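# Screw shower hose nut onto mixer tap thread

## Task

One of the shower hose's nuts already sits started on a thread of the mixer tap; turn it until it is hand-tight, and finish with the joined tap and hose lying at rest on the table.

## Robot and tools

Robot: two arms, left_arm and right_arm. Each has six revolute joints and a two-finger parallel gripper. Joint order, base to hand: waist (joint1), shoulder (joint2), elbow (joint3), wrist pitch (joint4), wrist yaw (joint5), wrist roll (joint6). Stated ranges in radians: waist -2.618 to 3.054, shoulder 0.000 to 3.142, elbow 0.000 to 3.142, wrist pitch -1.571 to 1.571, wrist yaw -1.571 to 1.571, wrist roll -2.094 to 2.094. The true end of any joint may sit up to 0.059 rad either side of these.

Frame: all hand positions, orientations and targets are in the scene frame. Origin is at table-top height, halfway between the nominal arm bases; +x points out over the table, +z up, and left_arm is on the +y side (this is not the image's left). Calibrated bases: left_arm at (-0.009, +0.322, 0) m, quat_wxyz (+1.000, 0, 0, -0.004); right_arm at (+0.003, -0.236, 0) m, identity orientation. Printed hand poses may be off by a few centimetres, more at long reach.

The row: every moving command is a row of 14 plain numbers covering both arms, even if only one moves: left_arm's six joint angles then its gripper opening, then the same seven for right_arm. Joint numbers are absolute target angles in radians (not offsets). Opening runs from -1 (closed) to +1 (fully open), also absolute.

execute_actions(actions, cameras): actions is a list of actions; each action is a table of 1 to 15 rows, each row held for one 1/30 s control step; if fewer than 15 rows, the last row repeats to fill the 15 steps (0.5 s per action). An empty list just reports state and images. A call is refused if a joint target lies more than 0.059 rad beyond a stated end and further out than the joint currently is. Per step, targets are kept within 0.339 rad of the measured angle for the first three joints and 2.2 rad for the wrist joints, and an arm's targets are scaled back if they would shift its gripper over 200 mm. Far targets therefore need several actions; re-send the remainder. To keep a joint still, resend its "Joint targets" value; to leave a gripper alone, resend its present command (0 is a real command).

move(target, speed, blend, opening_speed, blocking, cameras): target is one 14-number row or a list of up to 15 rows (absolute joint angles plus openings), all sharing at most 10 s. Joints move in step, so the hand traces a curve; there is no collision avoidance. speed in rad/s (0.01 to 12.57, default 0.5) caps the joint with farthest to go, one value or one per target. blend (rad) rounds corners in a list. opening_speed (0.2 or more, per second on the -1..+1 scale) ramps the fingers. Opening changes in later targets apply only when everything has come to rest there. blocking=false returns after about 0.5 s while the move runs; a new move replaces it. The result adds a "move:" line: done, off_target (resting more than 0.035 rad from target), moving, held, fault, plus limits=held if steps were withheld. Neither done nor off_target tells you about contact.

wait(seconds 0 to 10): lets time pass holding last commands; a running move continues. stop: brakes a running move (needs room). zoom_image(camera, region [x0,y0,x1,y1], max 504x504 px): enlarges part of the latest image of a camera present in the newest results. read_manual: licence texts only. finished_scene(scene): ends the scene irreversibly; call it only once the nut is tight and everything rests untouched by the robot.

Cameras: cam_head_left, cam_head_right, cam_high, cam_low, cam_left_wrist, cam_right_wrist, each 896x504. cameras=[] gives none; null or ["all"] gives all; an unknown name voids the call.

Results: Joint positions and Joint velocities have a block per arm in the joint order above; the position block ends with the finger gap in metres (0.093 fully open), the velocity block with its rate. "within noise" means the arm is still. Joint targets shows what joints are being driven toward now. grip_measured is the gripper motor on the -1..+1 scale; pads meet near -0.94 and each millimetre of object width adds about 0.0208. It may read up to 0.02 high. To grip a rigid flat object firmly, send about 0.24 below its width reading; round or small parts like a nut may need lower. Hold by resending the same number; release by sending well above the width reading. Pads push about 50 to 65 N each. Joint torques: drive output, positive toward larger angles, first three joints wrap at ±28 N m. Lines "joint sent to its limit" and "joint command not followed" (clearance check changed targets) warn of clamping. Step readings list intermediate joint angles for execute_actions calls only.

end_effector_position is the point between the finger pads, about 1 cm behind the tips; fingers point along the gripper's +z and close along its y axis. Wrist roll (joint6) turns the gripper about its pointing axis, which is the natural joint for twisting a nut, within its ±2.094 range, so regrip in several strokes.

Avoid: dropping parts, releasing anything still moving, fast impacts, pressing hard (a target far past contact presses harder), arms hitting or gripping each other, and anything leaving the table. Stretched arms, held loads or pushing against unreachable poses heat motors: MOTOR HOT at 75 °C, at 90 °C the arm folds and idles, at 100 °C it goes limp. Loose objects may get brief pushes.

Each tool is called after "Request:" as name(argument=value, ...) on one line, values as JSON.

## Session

Request:
execute_actions(actions=[])

Scene clock: 0.00 s.
left_arm: end_effector_position=(+0.3778, +0.3531, +0.0817) grip_measured=+1.000 end_effector_quat_wxyz=(+0.565, -0.095, +0.813, +0.104) | right_arm: end_effector_position=(+0.3778, -0.2552, +0.0679) grip_measured=+1.000 end_effector_quat_wxyz=(+0.543, +0.014, +0.839, -0.047)
Joint positions: left_arm=[-0.056 1.609 0.372 0.868 -0.341 -0.062 0.093] | right_arm=[-0.015 1.555 0.325 0.81 0.081 -0.032 0.093]
Joint velocities: within noise
Joint torques (N m): no reading
Motor temperatures (°C): left_arm=[25 34 28 35 26 24 27] | right_arm=[25 37 34 26 27 27 29]
Heat: left arm: 35 °C; right arm: 37 °C.
Joint targets: left_arm=[-0.056 1.604 0.378 0.868 -0.341 -0.062] | right_arm=[-0.015 1.552 0.329 0.802 0.080 -0.032]
Tool commands: left_gripper/opening=+1.0 right_gripper/opening=+1.0

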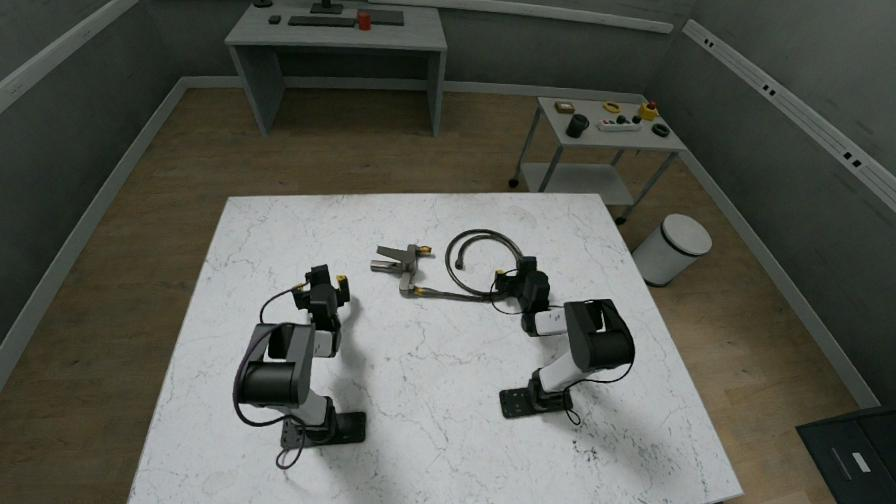

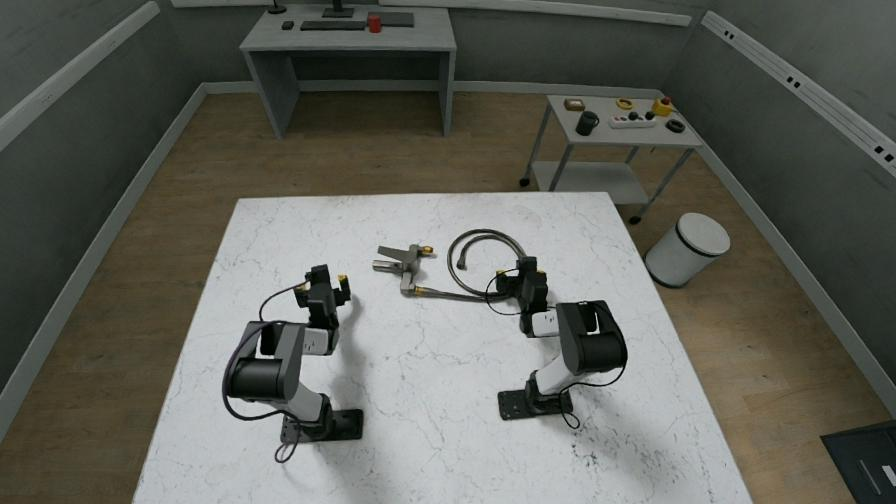

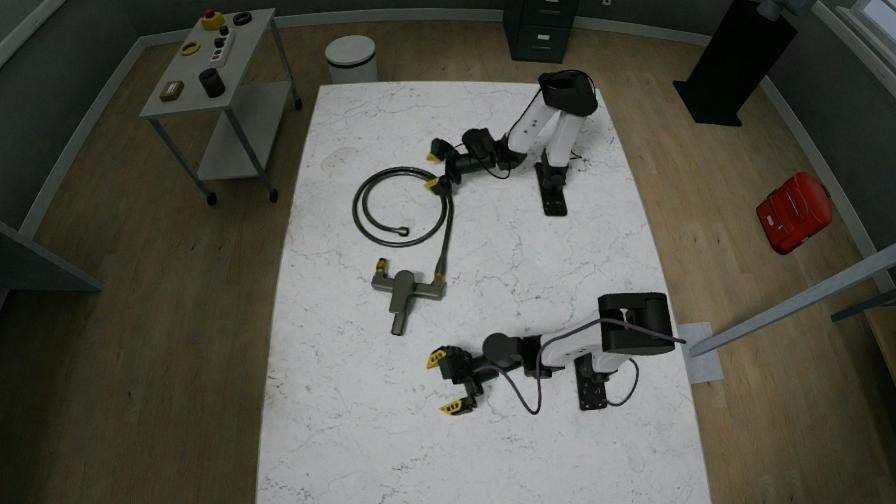

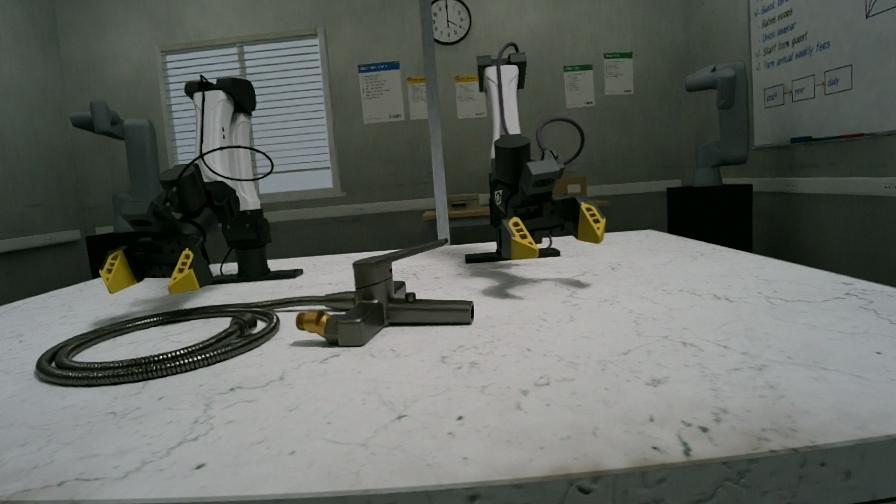

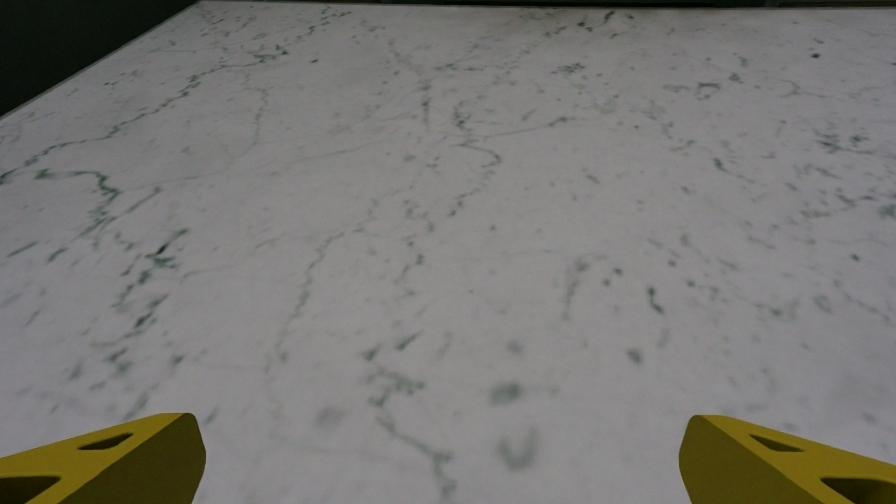

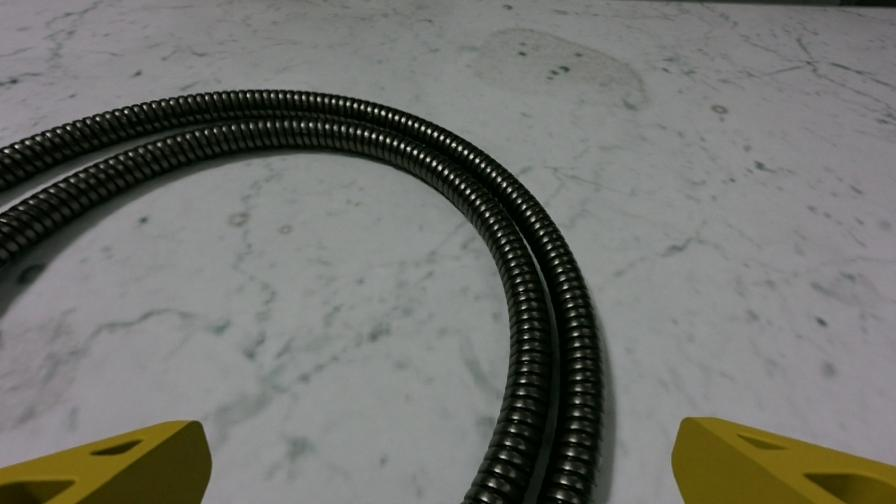

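Request:
zoom_image(camera="cam_high", region=[350, 230, 470, 350])

Request:
zoom_image(camera="cam_head_left", region=[360, 225, 480, 305])

Request:
zoom_image(camera="cam_low", region=[280, 220, 490, 360])

Scaled by 4.200 from the camera's 896x504 image, which has a finer 1280x720 frame.

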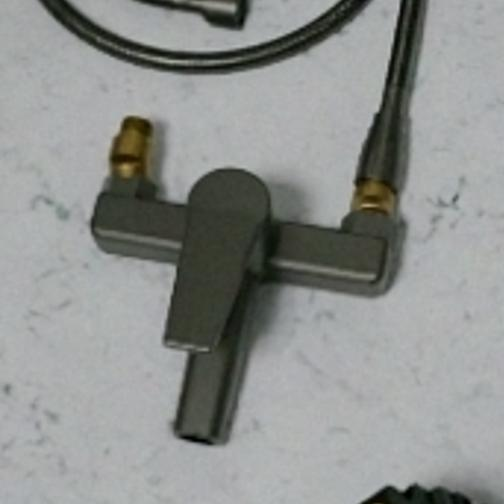

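Scaled by 4.200 from the camera's 896x504 image, which has a finer 1280x720 frame.

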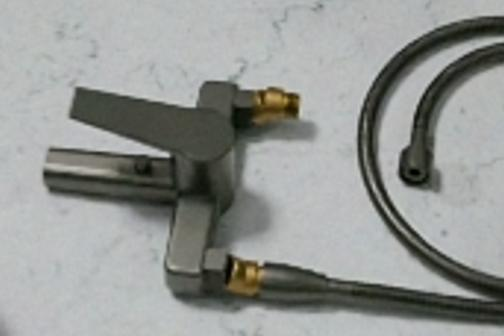

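Scaled by 2.400 from the camera's 896x504 image, which has a finer 1280x720 frame.

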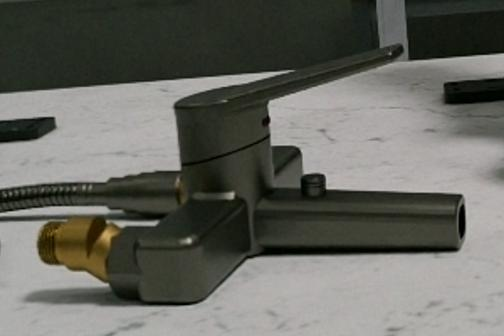

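Request:
move(target=[[-0.1,1.6,1.0,-0.1,0,-0.8,0.3,0.1,1.2,0.8,-0.5,0,0.6,0.0],[-0.165,2.112,1.859,-0.97,0.262,-1.57,0.3,0.1,0.8,0.8,-0.8,0,0.8,0.0]], speed=1.0, blend=[0.2,0], opening_speed=2)

Scene clock: 109.77 s.
left_arm: end_effector_position=(+0.4615, +0.1984, +0.1151) grip_measured=+0.303 end_effector_quat_wxyz=(+0.018, -0.609, +0.764, -0.213) | right_arm: end_effector_position=(+0.2512, -0.2139, +0.1783) grip_measured=+0.002 end_effector_quat_wxyz=(+0.333, +0.317, +0.875, +0.154)
Joint positions: left_arm=[-0.161 2.09 1.829 -0.959 0.254 -1.56 0.06] | right_arm=[0.094 0.804 0.771 -0.786 0.007 0.787 0.045]
Joint velocities: within noise
Joint torques (N m): left_arm=[-0.43 -9.47 9.61 0.88 0.2 -0.2] | right_arm=[0.55 -0.96 11.43 1.88 0.02 0.2]
Motor temperatures (°C): left_arm=[25 41 32 40 26 24 27] | right_arm=[25 39 38 36 27 27 29]
Heat: left arm: 41 °C; right arm: 39 °C.
Joint targets: left_arm=[-0.165 2.112 1.859 -0.970 0.262 -1.570] | right_arm=[0.100 0.800 0.800 -0.800 0.000 0.800]
move: done

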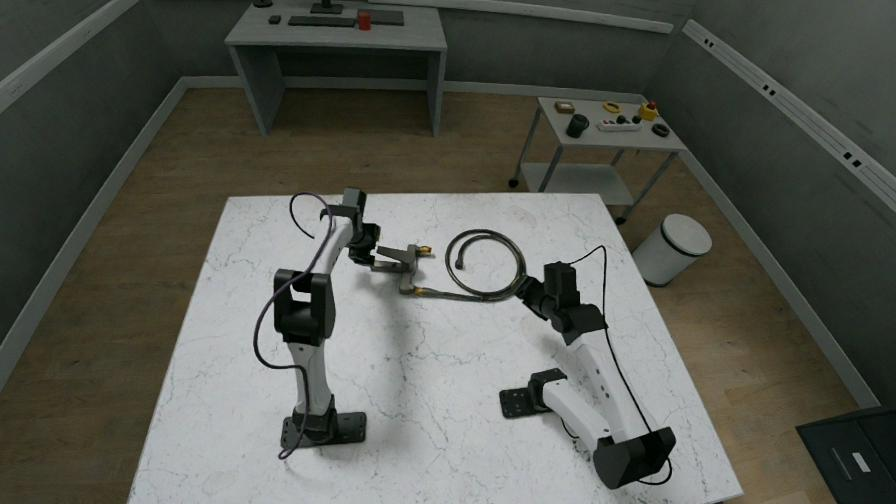

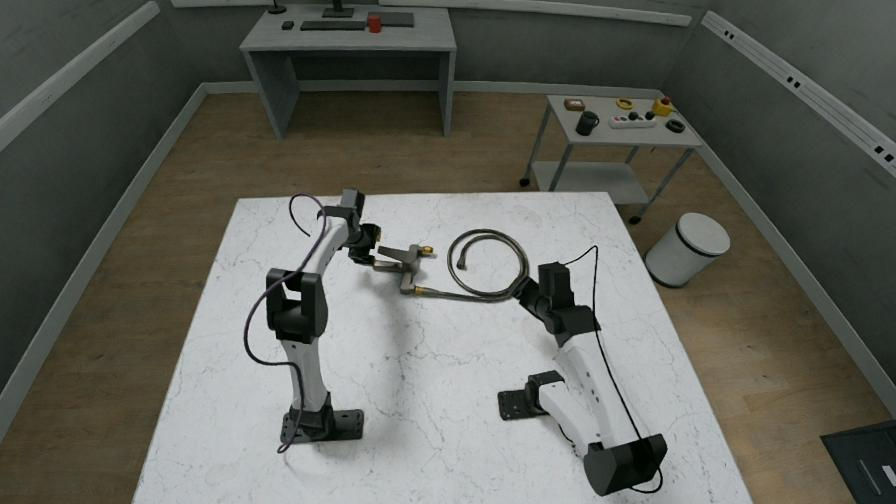

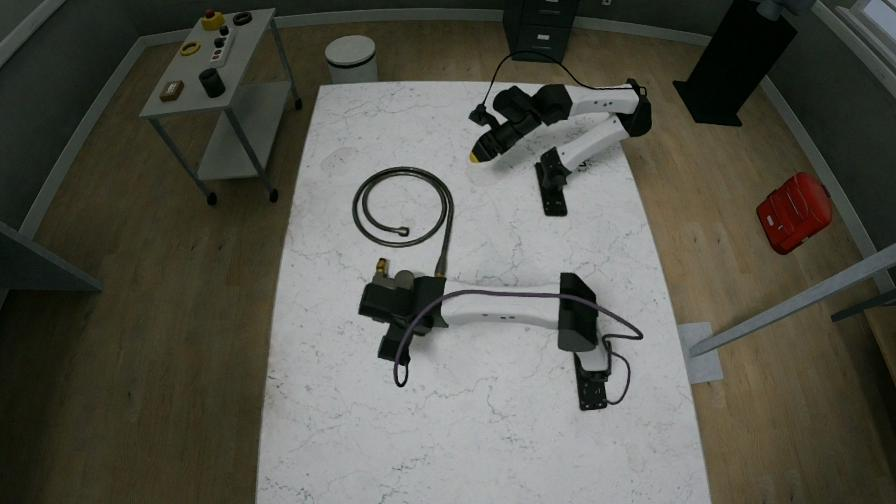

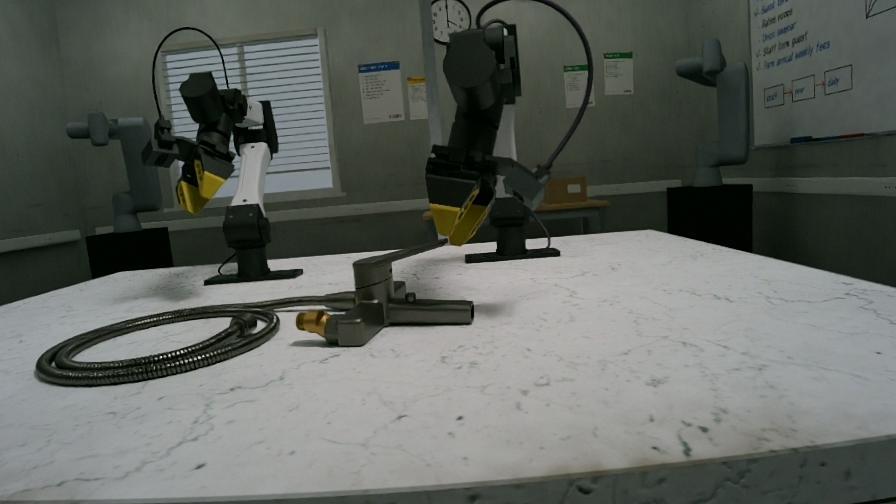

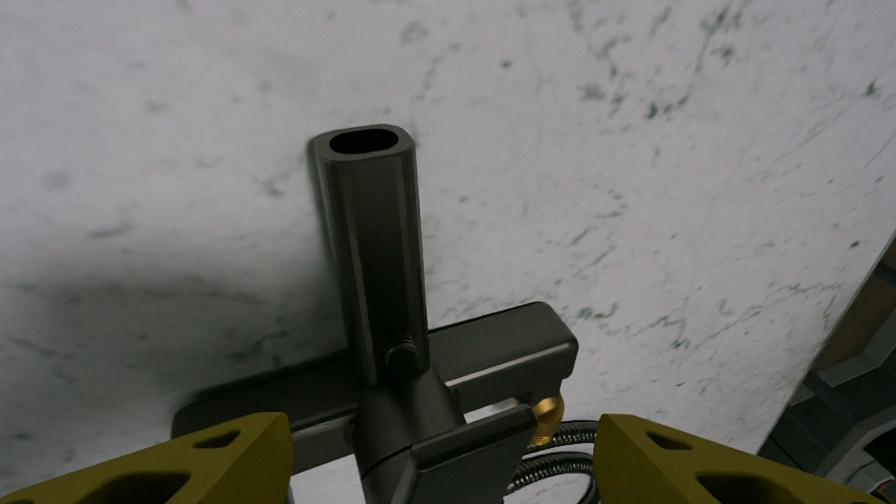

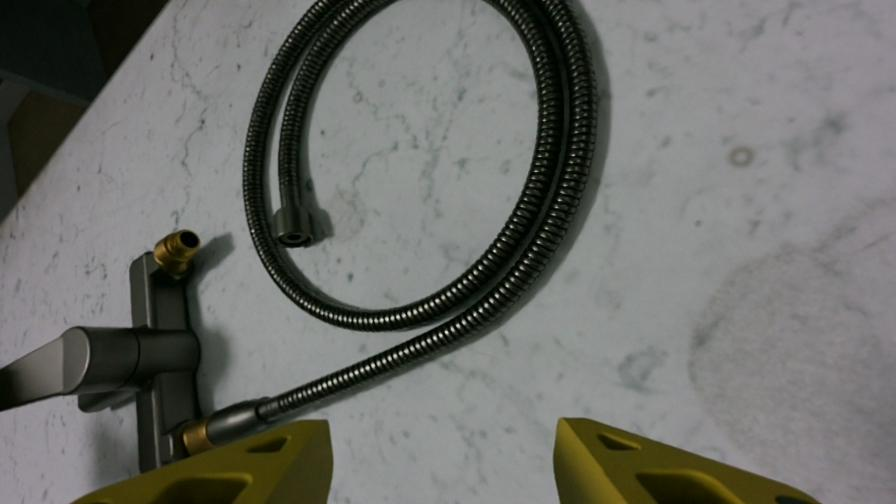

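Request:
move(target=[[-0.151,2.15,1.74,-0.83,0.27,-1.57,0.3,0.1,0.8,0.8,-0.8,0,0.8,0.0],[-0.146,2.203,1.598,-0.655,0.273,-1.57,0.3,0.1,0.8,0.8,-0.8,0,0.8,0.0]], speed=0.3, blend=[0.05,0], cameras=["cam_left_wrist","cam_low"])

Scene clock: 133.63 s.
left_arm: end_effector_position=(+0.4759, +0.1975, +0.0373) grip_measured=+0.303 end_effector_quat_wxyz=(+0.021, -0.609, +0.758, -0.233) | right_arm: end_effector_position=(+0.2511, -0.2139, +0.1782) grip_measured=+0.002 end_effector_quat_wxyz=(+0.333, +0.317, +0.875, +0.154)
Joint positions: left_arm=[-0.15 2.17 1.625 -0.638 0.278 -1.568 0.06] | right_arm=[0.094 0.804 0.771 -0.787 0.007 0.788 0.045]
Joint velocities: within noise
Joint torques (N m): left_arm=[0.36 -8.98 4.3 0.86 0.11 -0.13] | right_arm=[0.55 -0.95 11.44 1.88 0.02 0.2]
Motor temperatures (°C): left_arm=[25 45 35 38 26 24 27] | right_arm=[25 37 42 36 27 27 29]
Heat: left arm: 45 °C; right arm: 42 °C.
Joint targets: left_arm=[-0.146 2.203 1.598 -0.655 0.273 -1.570] | right_arm=[0.100 0.800 0.800 -0.800 0.000 0.800]
move: done
Images, in order (width x height): cam_low 896x504, cam_left_wrist 896x504.

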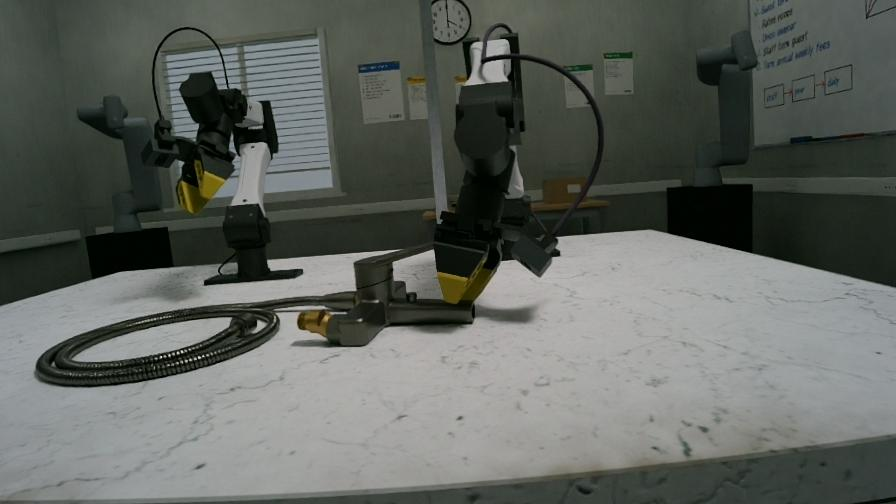

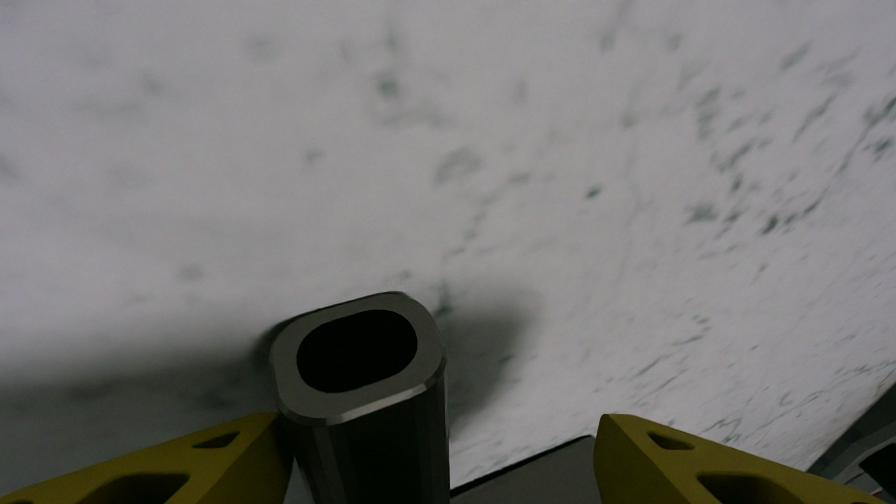

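Request:
move(target=[[-0.153,2.42,2.19,-1.235,0.27,-1.56,0.3,0.1,0.8,0.8,-0.8,0,0.8,0.0],[-0.155,2.446,2.035,-1.14,0.27,-1.562,0.3,0.1,0.8,0.8,-0.8,0,0.8,0.0]], speed=0.35, cameras=["cam_left_wrist","cam_low"])

Scene clock: 151.43 s.
left_arm: end_effector_position=(+0.4626, +0.1983, +0.0325) grip_measured=+0.303 end_effector_quat_wxyz=(-0.088, -0.638, +0.755, -0.125) | right_arm: end_effector_position=(+0.2510, -0.2139, +0.1781) grip_measured=+0.002 end_effector_quat_wxyz=(+0.333, +0.317, +0.875, +0.153)
Joint positions: left_arm=[-0.146 2.409 2.076 -1.162 0.298 -1.568 0.06] | right_arm=[0.094 0.804 0.771 -0.787 0.007 0.788 0.045]
Joint velocities: within noise
Joint torques (N m): left_arm=[-0.88 -9.95 2.73 0.6 -0.11 -0.08] | right_arm=[0.54 -0.94 11.45 1.88 0.03 0.21]
Motor temperatures (°C): left_arm=[25 48 34 37 26 24 27] | right_arm=[25 36 44 37 27 27 29]
Heat: left arm: 48 °C; right arm: 44 °C.
Joint targets: left_arm=[-0.155 2.446 2.035 -1.140 0.270 -1.562] | right_arm=[0.100 0.800 0.800 -0.800 0.000 0.800]
move: off_target (left_arm); left_arm: the elbow is farthest, 0.041 rad from its target
Images, in order (width x height): cam_low 896x504, cam_left_wrist 896x504.

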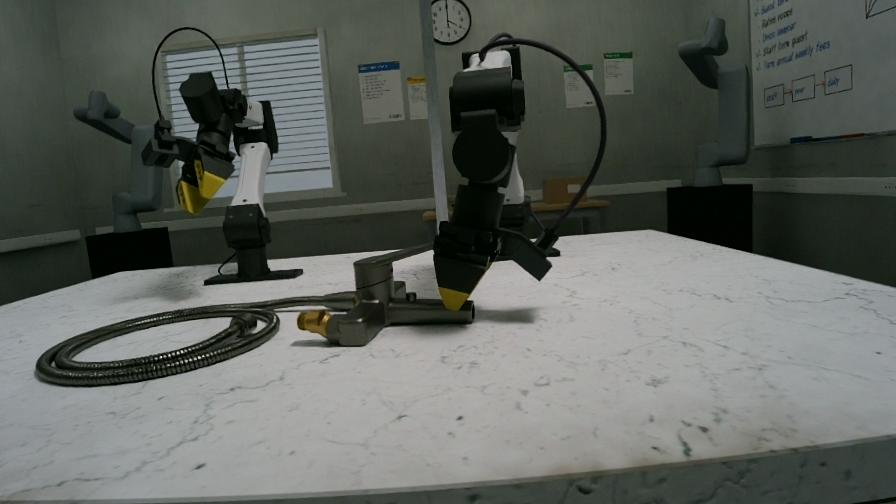

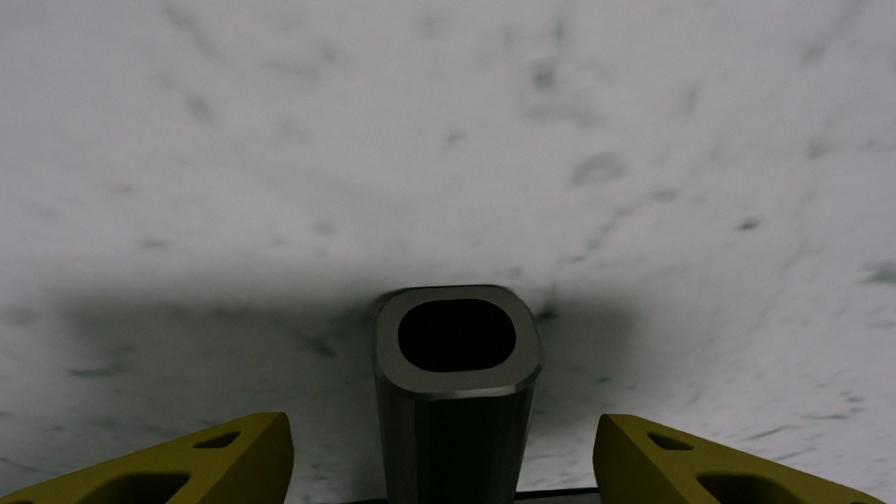

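Request:
move(target=[[-0.155,2.464,2.035,-1.155,0.26,-1.562,0.3,0.1,0.8,0.8,-0.8,0,0.8,0.0],[-0.155,2.464,2.035,-1.155,0.26,-1.562,-0.8,0.1,0.8,0.8,-0.8,0,0.8,0.0]], speed=0.35, opening_speed=0.8, cameras=["cam_left_wrist","cam_low"])

Scene clock: 158.70 s.
left_arm: end_effector_position=(+0.4638, +0.2001, +0.0331) grip_measured=-0.525 end_effector_quat_wxyz=(-0.093, -0.648, +0.745, -0.129) | right_arm: end_effector_position=(+0.2510, -0.2139, +0.1781) grip_measured=+0.002 end_effector_quat_wxyz=(+0.333, +0.317, +0.875, +0.153)
Joint positions: left_arm=[-0.138 2.409 2.076 -1.16 0.31 -1.59 0.02] | right_arm=[0.094 0.804 0.771 -0.787 0.007 0.788 0.045]
Joint velocities: within noise
Joint torques (N m): left_arm=[-1.77 -8.42 2.82 0.46 -0.27 0.13] | right_arm=[0.54 -0.95 11.41 1.89 0.03 0.2]
Motor temperatures (°C): left_arm=[25 47 34 37 26 24 27] | right_arm=[25 36 44 37 27 27 29]
Heat: left arm: 47 °C; right arm: 44 °C.
Joint targets: left_arm=[-0.155 2.464 2.035 -1.155 0.260 -1.562] | right_arm=[0.100 0.800 0.800 -0.800 0.000 0.800]
move: off_target (left_arm); target 2's new numbers were sent with left_arm's shoulder 0.055 rad from that target; left_arm: the shoulder is farthest, 0.055 rad from its target
Images, in order (width x height): cam_low 896x504, cam_left_wrist 896x504.

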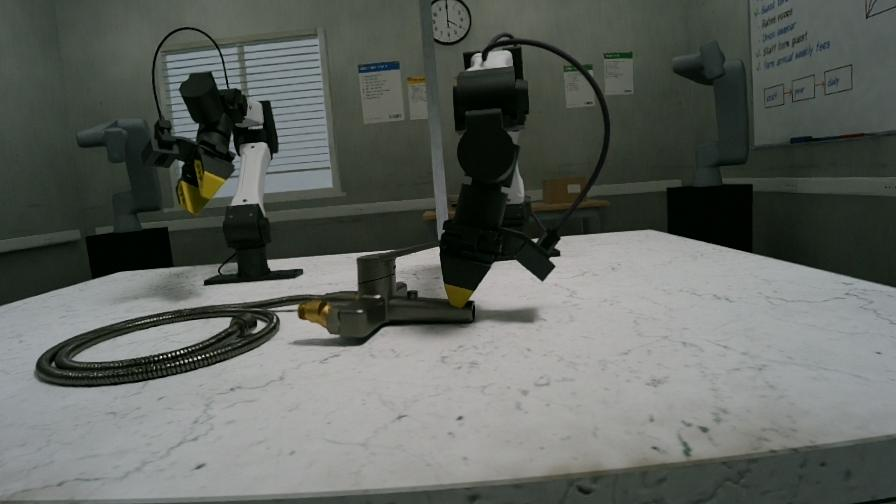

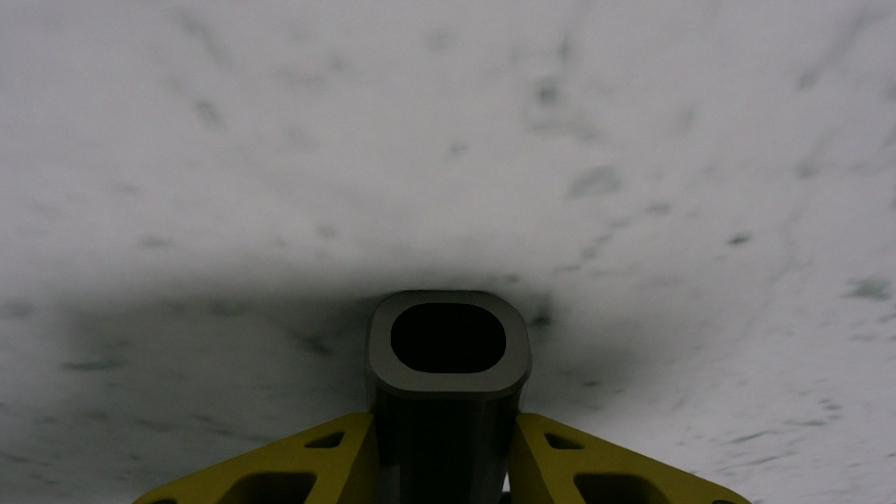

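Request:
move(target=[[-0.15,2.38,2.035,-1.155,0.28,-1.565,-0.8,0.1,0.6,0.8,-0.8,0,0.8,0.0],[-0.245,2.15,1.667,-0.925,0.222,-1.27,-0.8,0.1,0.6,0.8,-0.8,0,0.8,0.0],[-0.380,1.973,1.386,-0.758,0.157,-0.94,-0.8,0.1,0.6,0.8,-0.8,0,0.8,0.0],[-0.552,1.860,1.212,-0.659,0.065,-0.575,-0.8,0.1,0.6,0.8,-0.8,0,0.8,0.0],[-0.760,1.811,1.144,-0.629,-0.046,-0.17,-0.8,0.1,0.6,0.8,-0.8,0,0.8,0.0]], speed=[0.25,0.3,0.3,0.3,0.3], blend=[0,0.08,0.08,0.08,0])

Scene clock: 187.27 s.
left_arm: end_effector_position=(+0.2940, +0.0406, +0.0585) grip_measured=-0.801 end_effector_quat_wxyz=(+0.194, +0.273, +0.939, -0.082) | right_arm: end_effector_position=(+0.2338, -0.2154, +0.2235) grip_measured=+0.002 end_effector_quat_wxyz=(+0.416, +0.303, +0.835, +0.193)
Joint positions: left_arm=[-0.752 1.795 1.184 -0.535 -0.032 -0.187 0.007] | right_arm=[0.094 0.605 0.774 -0.788 0.007 0.788 0.045]
Joint velocities: within noise
Joint torques (N m): left_arm=[-0.9 -7.16 3.21 0.26 -0.12 0.04] | right_arm=[0.55 0.29 10.84 2.19 0.02 0.2]
Motor temperatures (°C): left_arm=[25 48 32 36 26 25 28] | right_arm=[25 35 47 38 27 27 29]
Heat: left arm: 48 °C; right arm: 47 °C.
Joint targets: left_arm=[-0.760 1.811 1.144 -0.629 -0.046 -0.170] | right_arm=[0.100 0.600 0.800 -0.800 0.000 0.800]
move: off_target (left_arm); left_arm: the wrist pitch is farthest, 0.094 rad from its target

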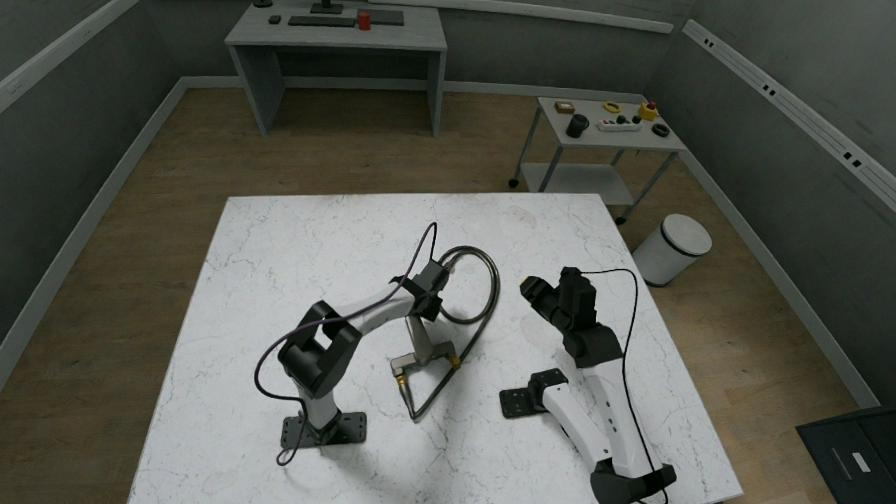

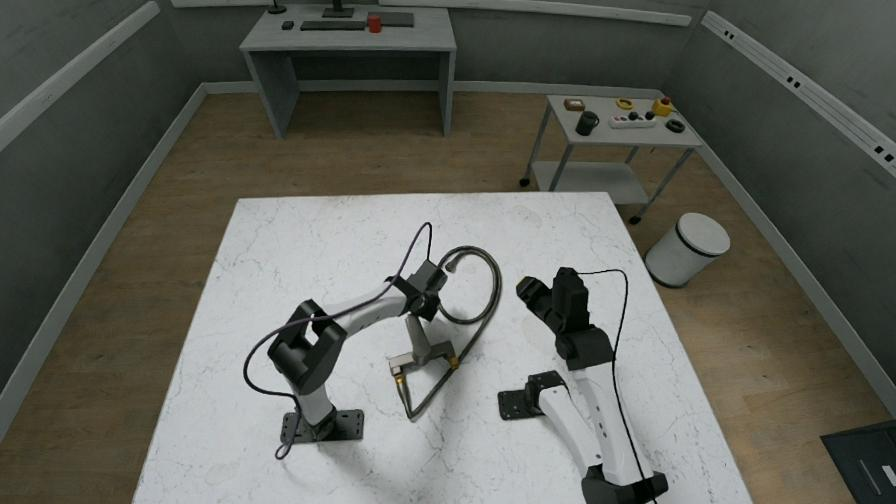

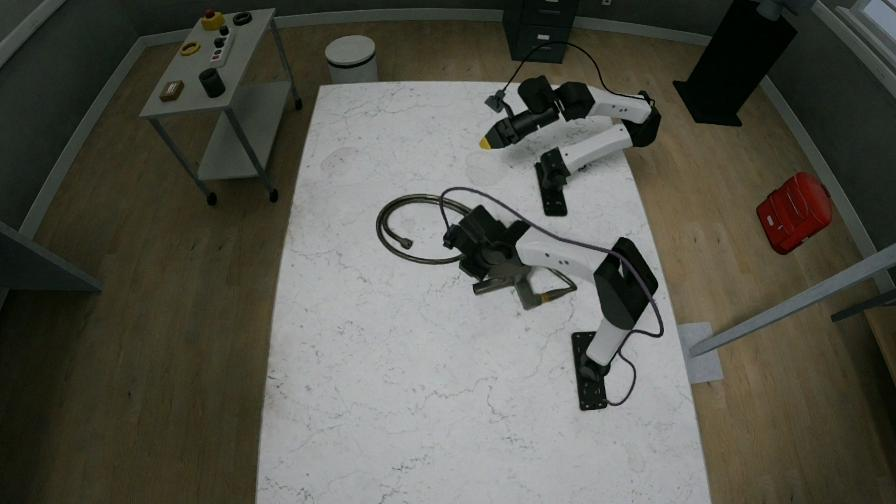

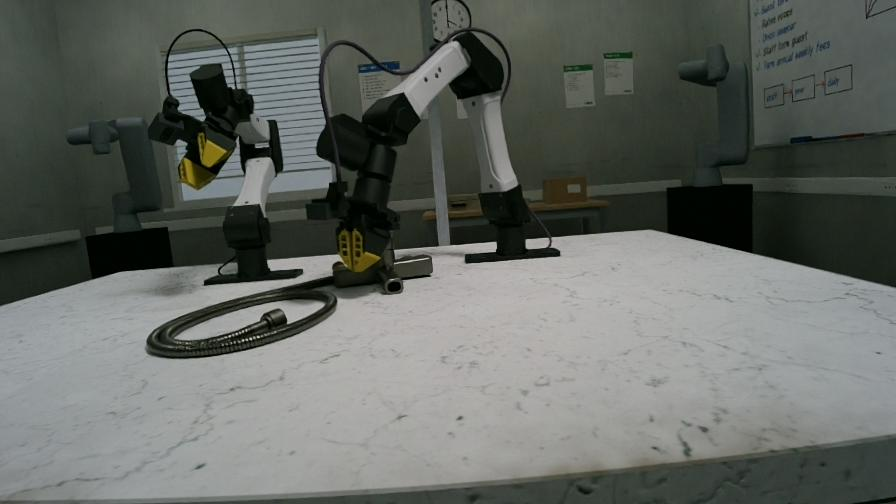

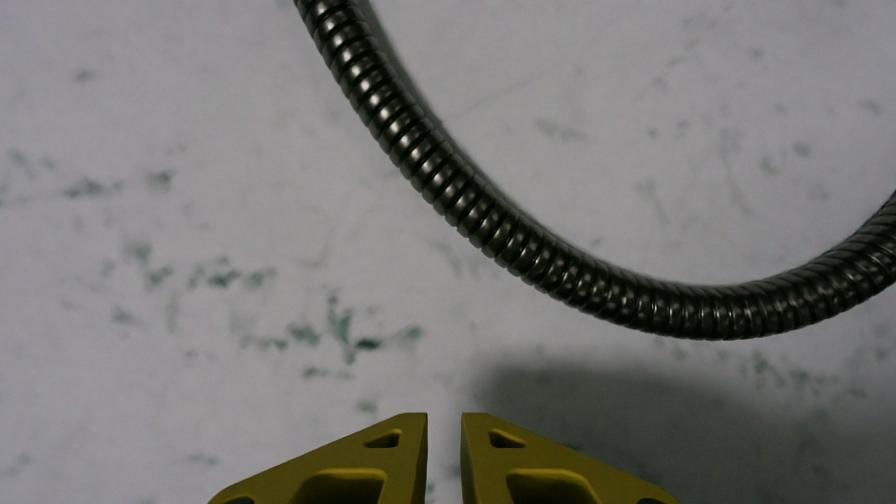

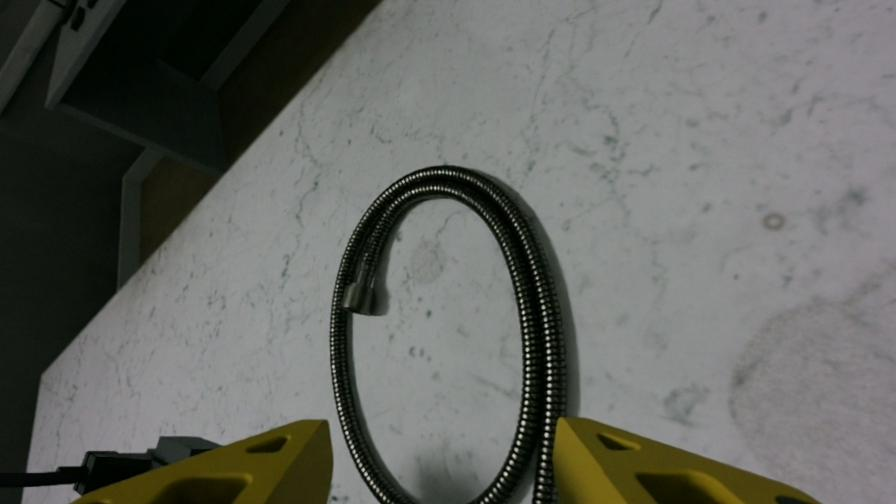

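Request:
move(target=[[-0.760,1.6,1.144,-0.5,-0.046,-0.17,0.3,0.1,0.6,0.8,-0.8,0,0.8,0.0],[-0.4,1.0,0.9,-0.5,0,-0.17,0.3,0.1,0.6,0.8,-0.8,0,0.8,0.0]], speed=0.7, blend=[0.1,0])

Request:
zoom_image(camera="cam_high", region=[460, 230, 600, 330])

Scene clock: 199.47 s.
left_arm: end_effector_position=(+0.2923, +0.1911, +0.2391) grip_measured=+0.297 end_effector_quat_wxyz=(+0.451, +0.102, +0.877, -0.133) | right_arm: end_effector_position=(+0.2338, -0.2154, +0.2235) grip_measured=+0.002 end_effector_quat_wxyz=(+0.416, +0.303, +0.835, +0.193)
Joint positions: left_arm=[-0.406 1.005 0.917 -0.505 -0.01 -0.177 0.059] | right_arm=[0.094 0.605 0.774 -0.788 0.007 0.788 0.045]
Joint velocities: within noise
Joint torques (N m): left_arm=[0.61 -2.47 6.2 1.97 0.11 -0.08] | right_arm=[0.55 0.29 10.84 2.19 0.02 0.2]
Motor temperatures (°C): left_arm=[25 47 32 36 26 24 27] | right_arm=[25 35 48 39 27 27 29]
Heat: left arm: 47 °C; right arm: 48 °C.
Joint targets: left_arm=[-0.400 1.000 0.900 -0.500 0.000 -0.170] | right_arm=[0.100 0.600 0.800 -0.800 0.000 0.800]
move: done

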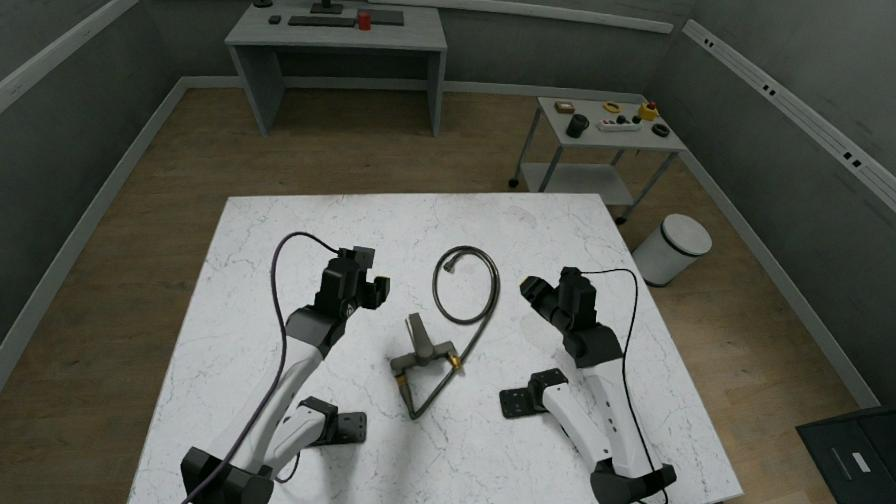

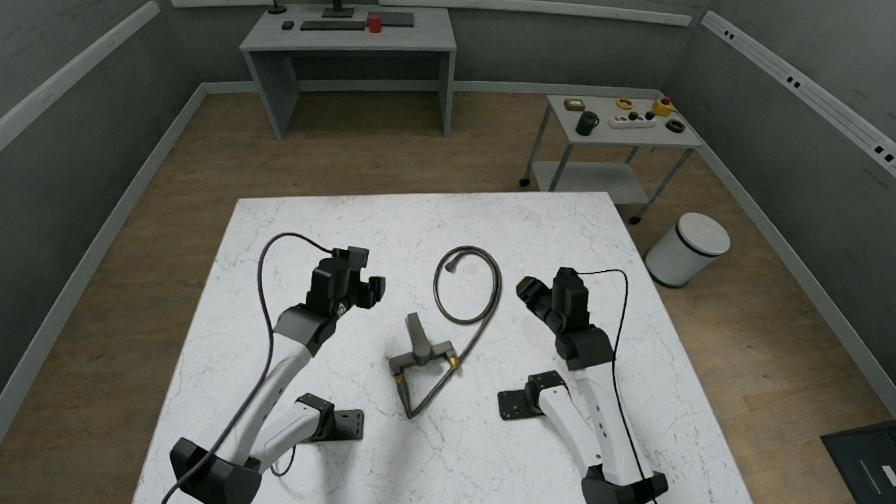

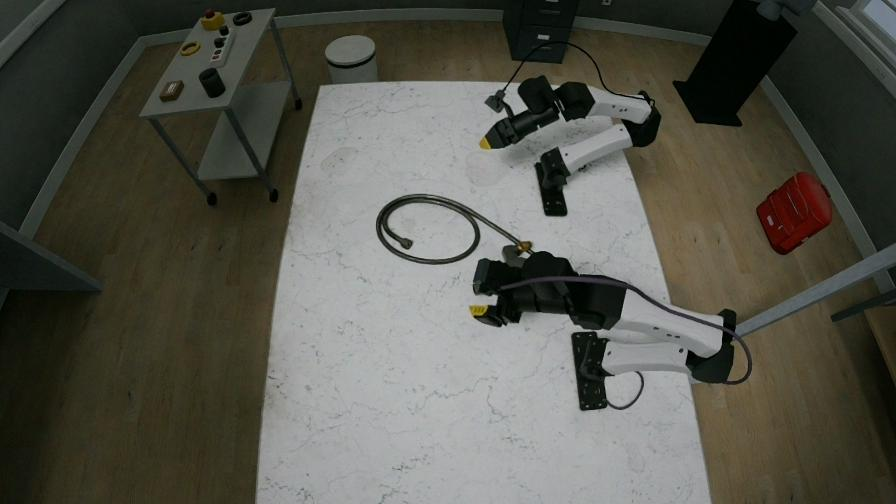

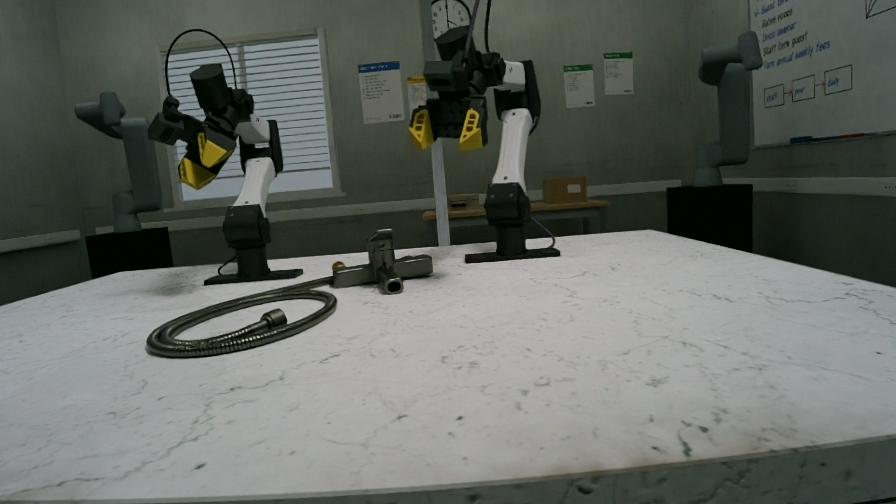

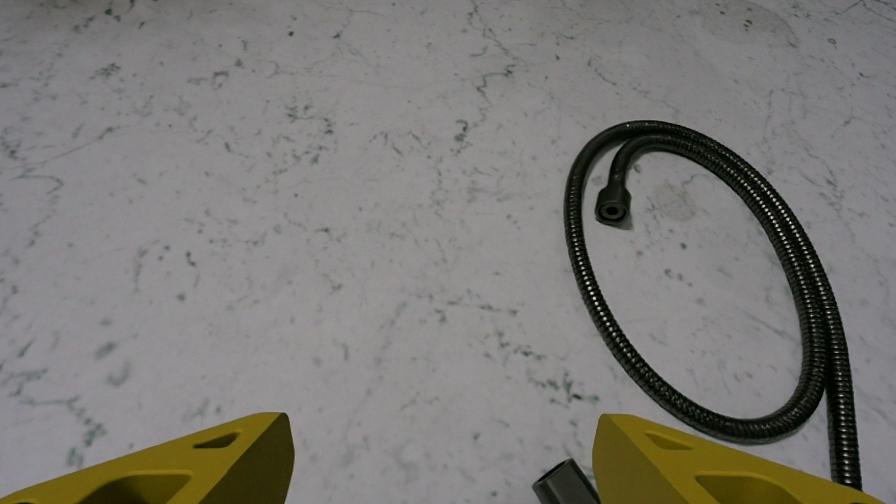

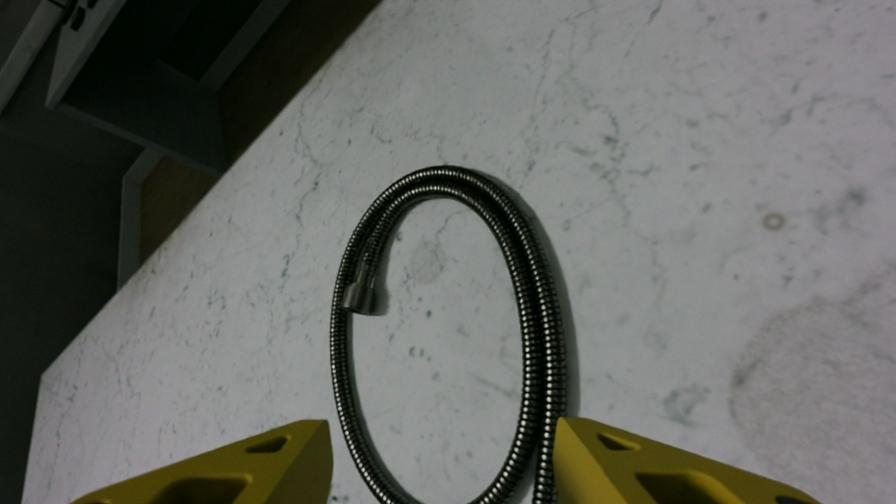

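Scaled by 3.600 from the camera's 896x504 image, which has a finer 1280x720 frame.

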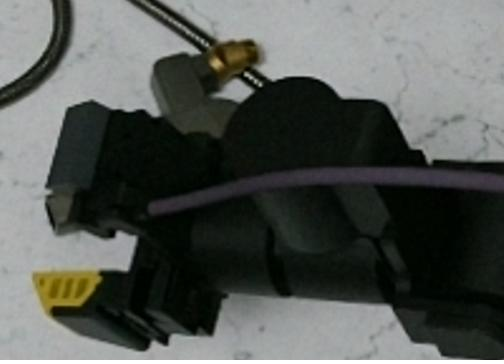

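Request:
zoom_image(camera="cam_head_left", region=[370, 300, 490, 430])

Request:
zoom_image(camera="cam_low", region=[310, 220, 450, 320])

Scaled by 3.877 from the camera's 896x504 image, which has a finer 1280x720 frame.

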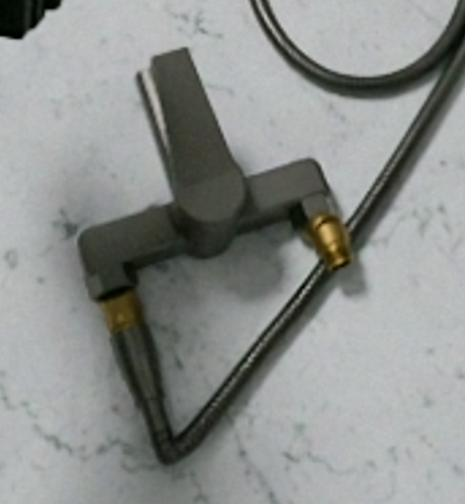

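Scaled by 3.600 from the camera's 896x504 image, which has a finer 1280x720 frame.

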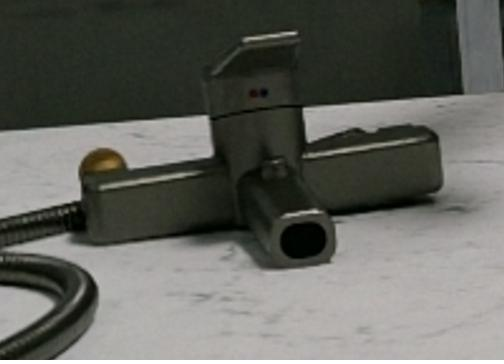

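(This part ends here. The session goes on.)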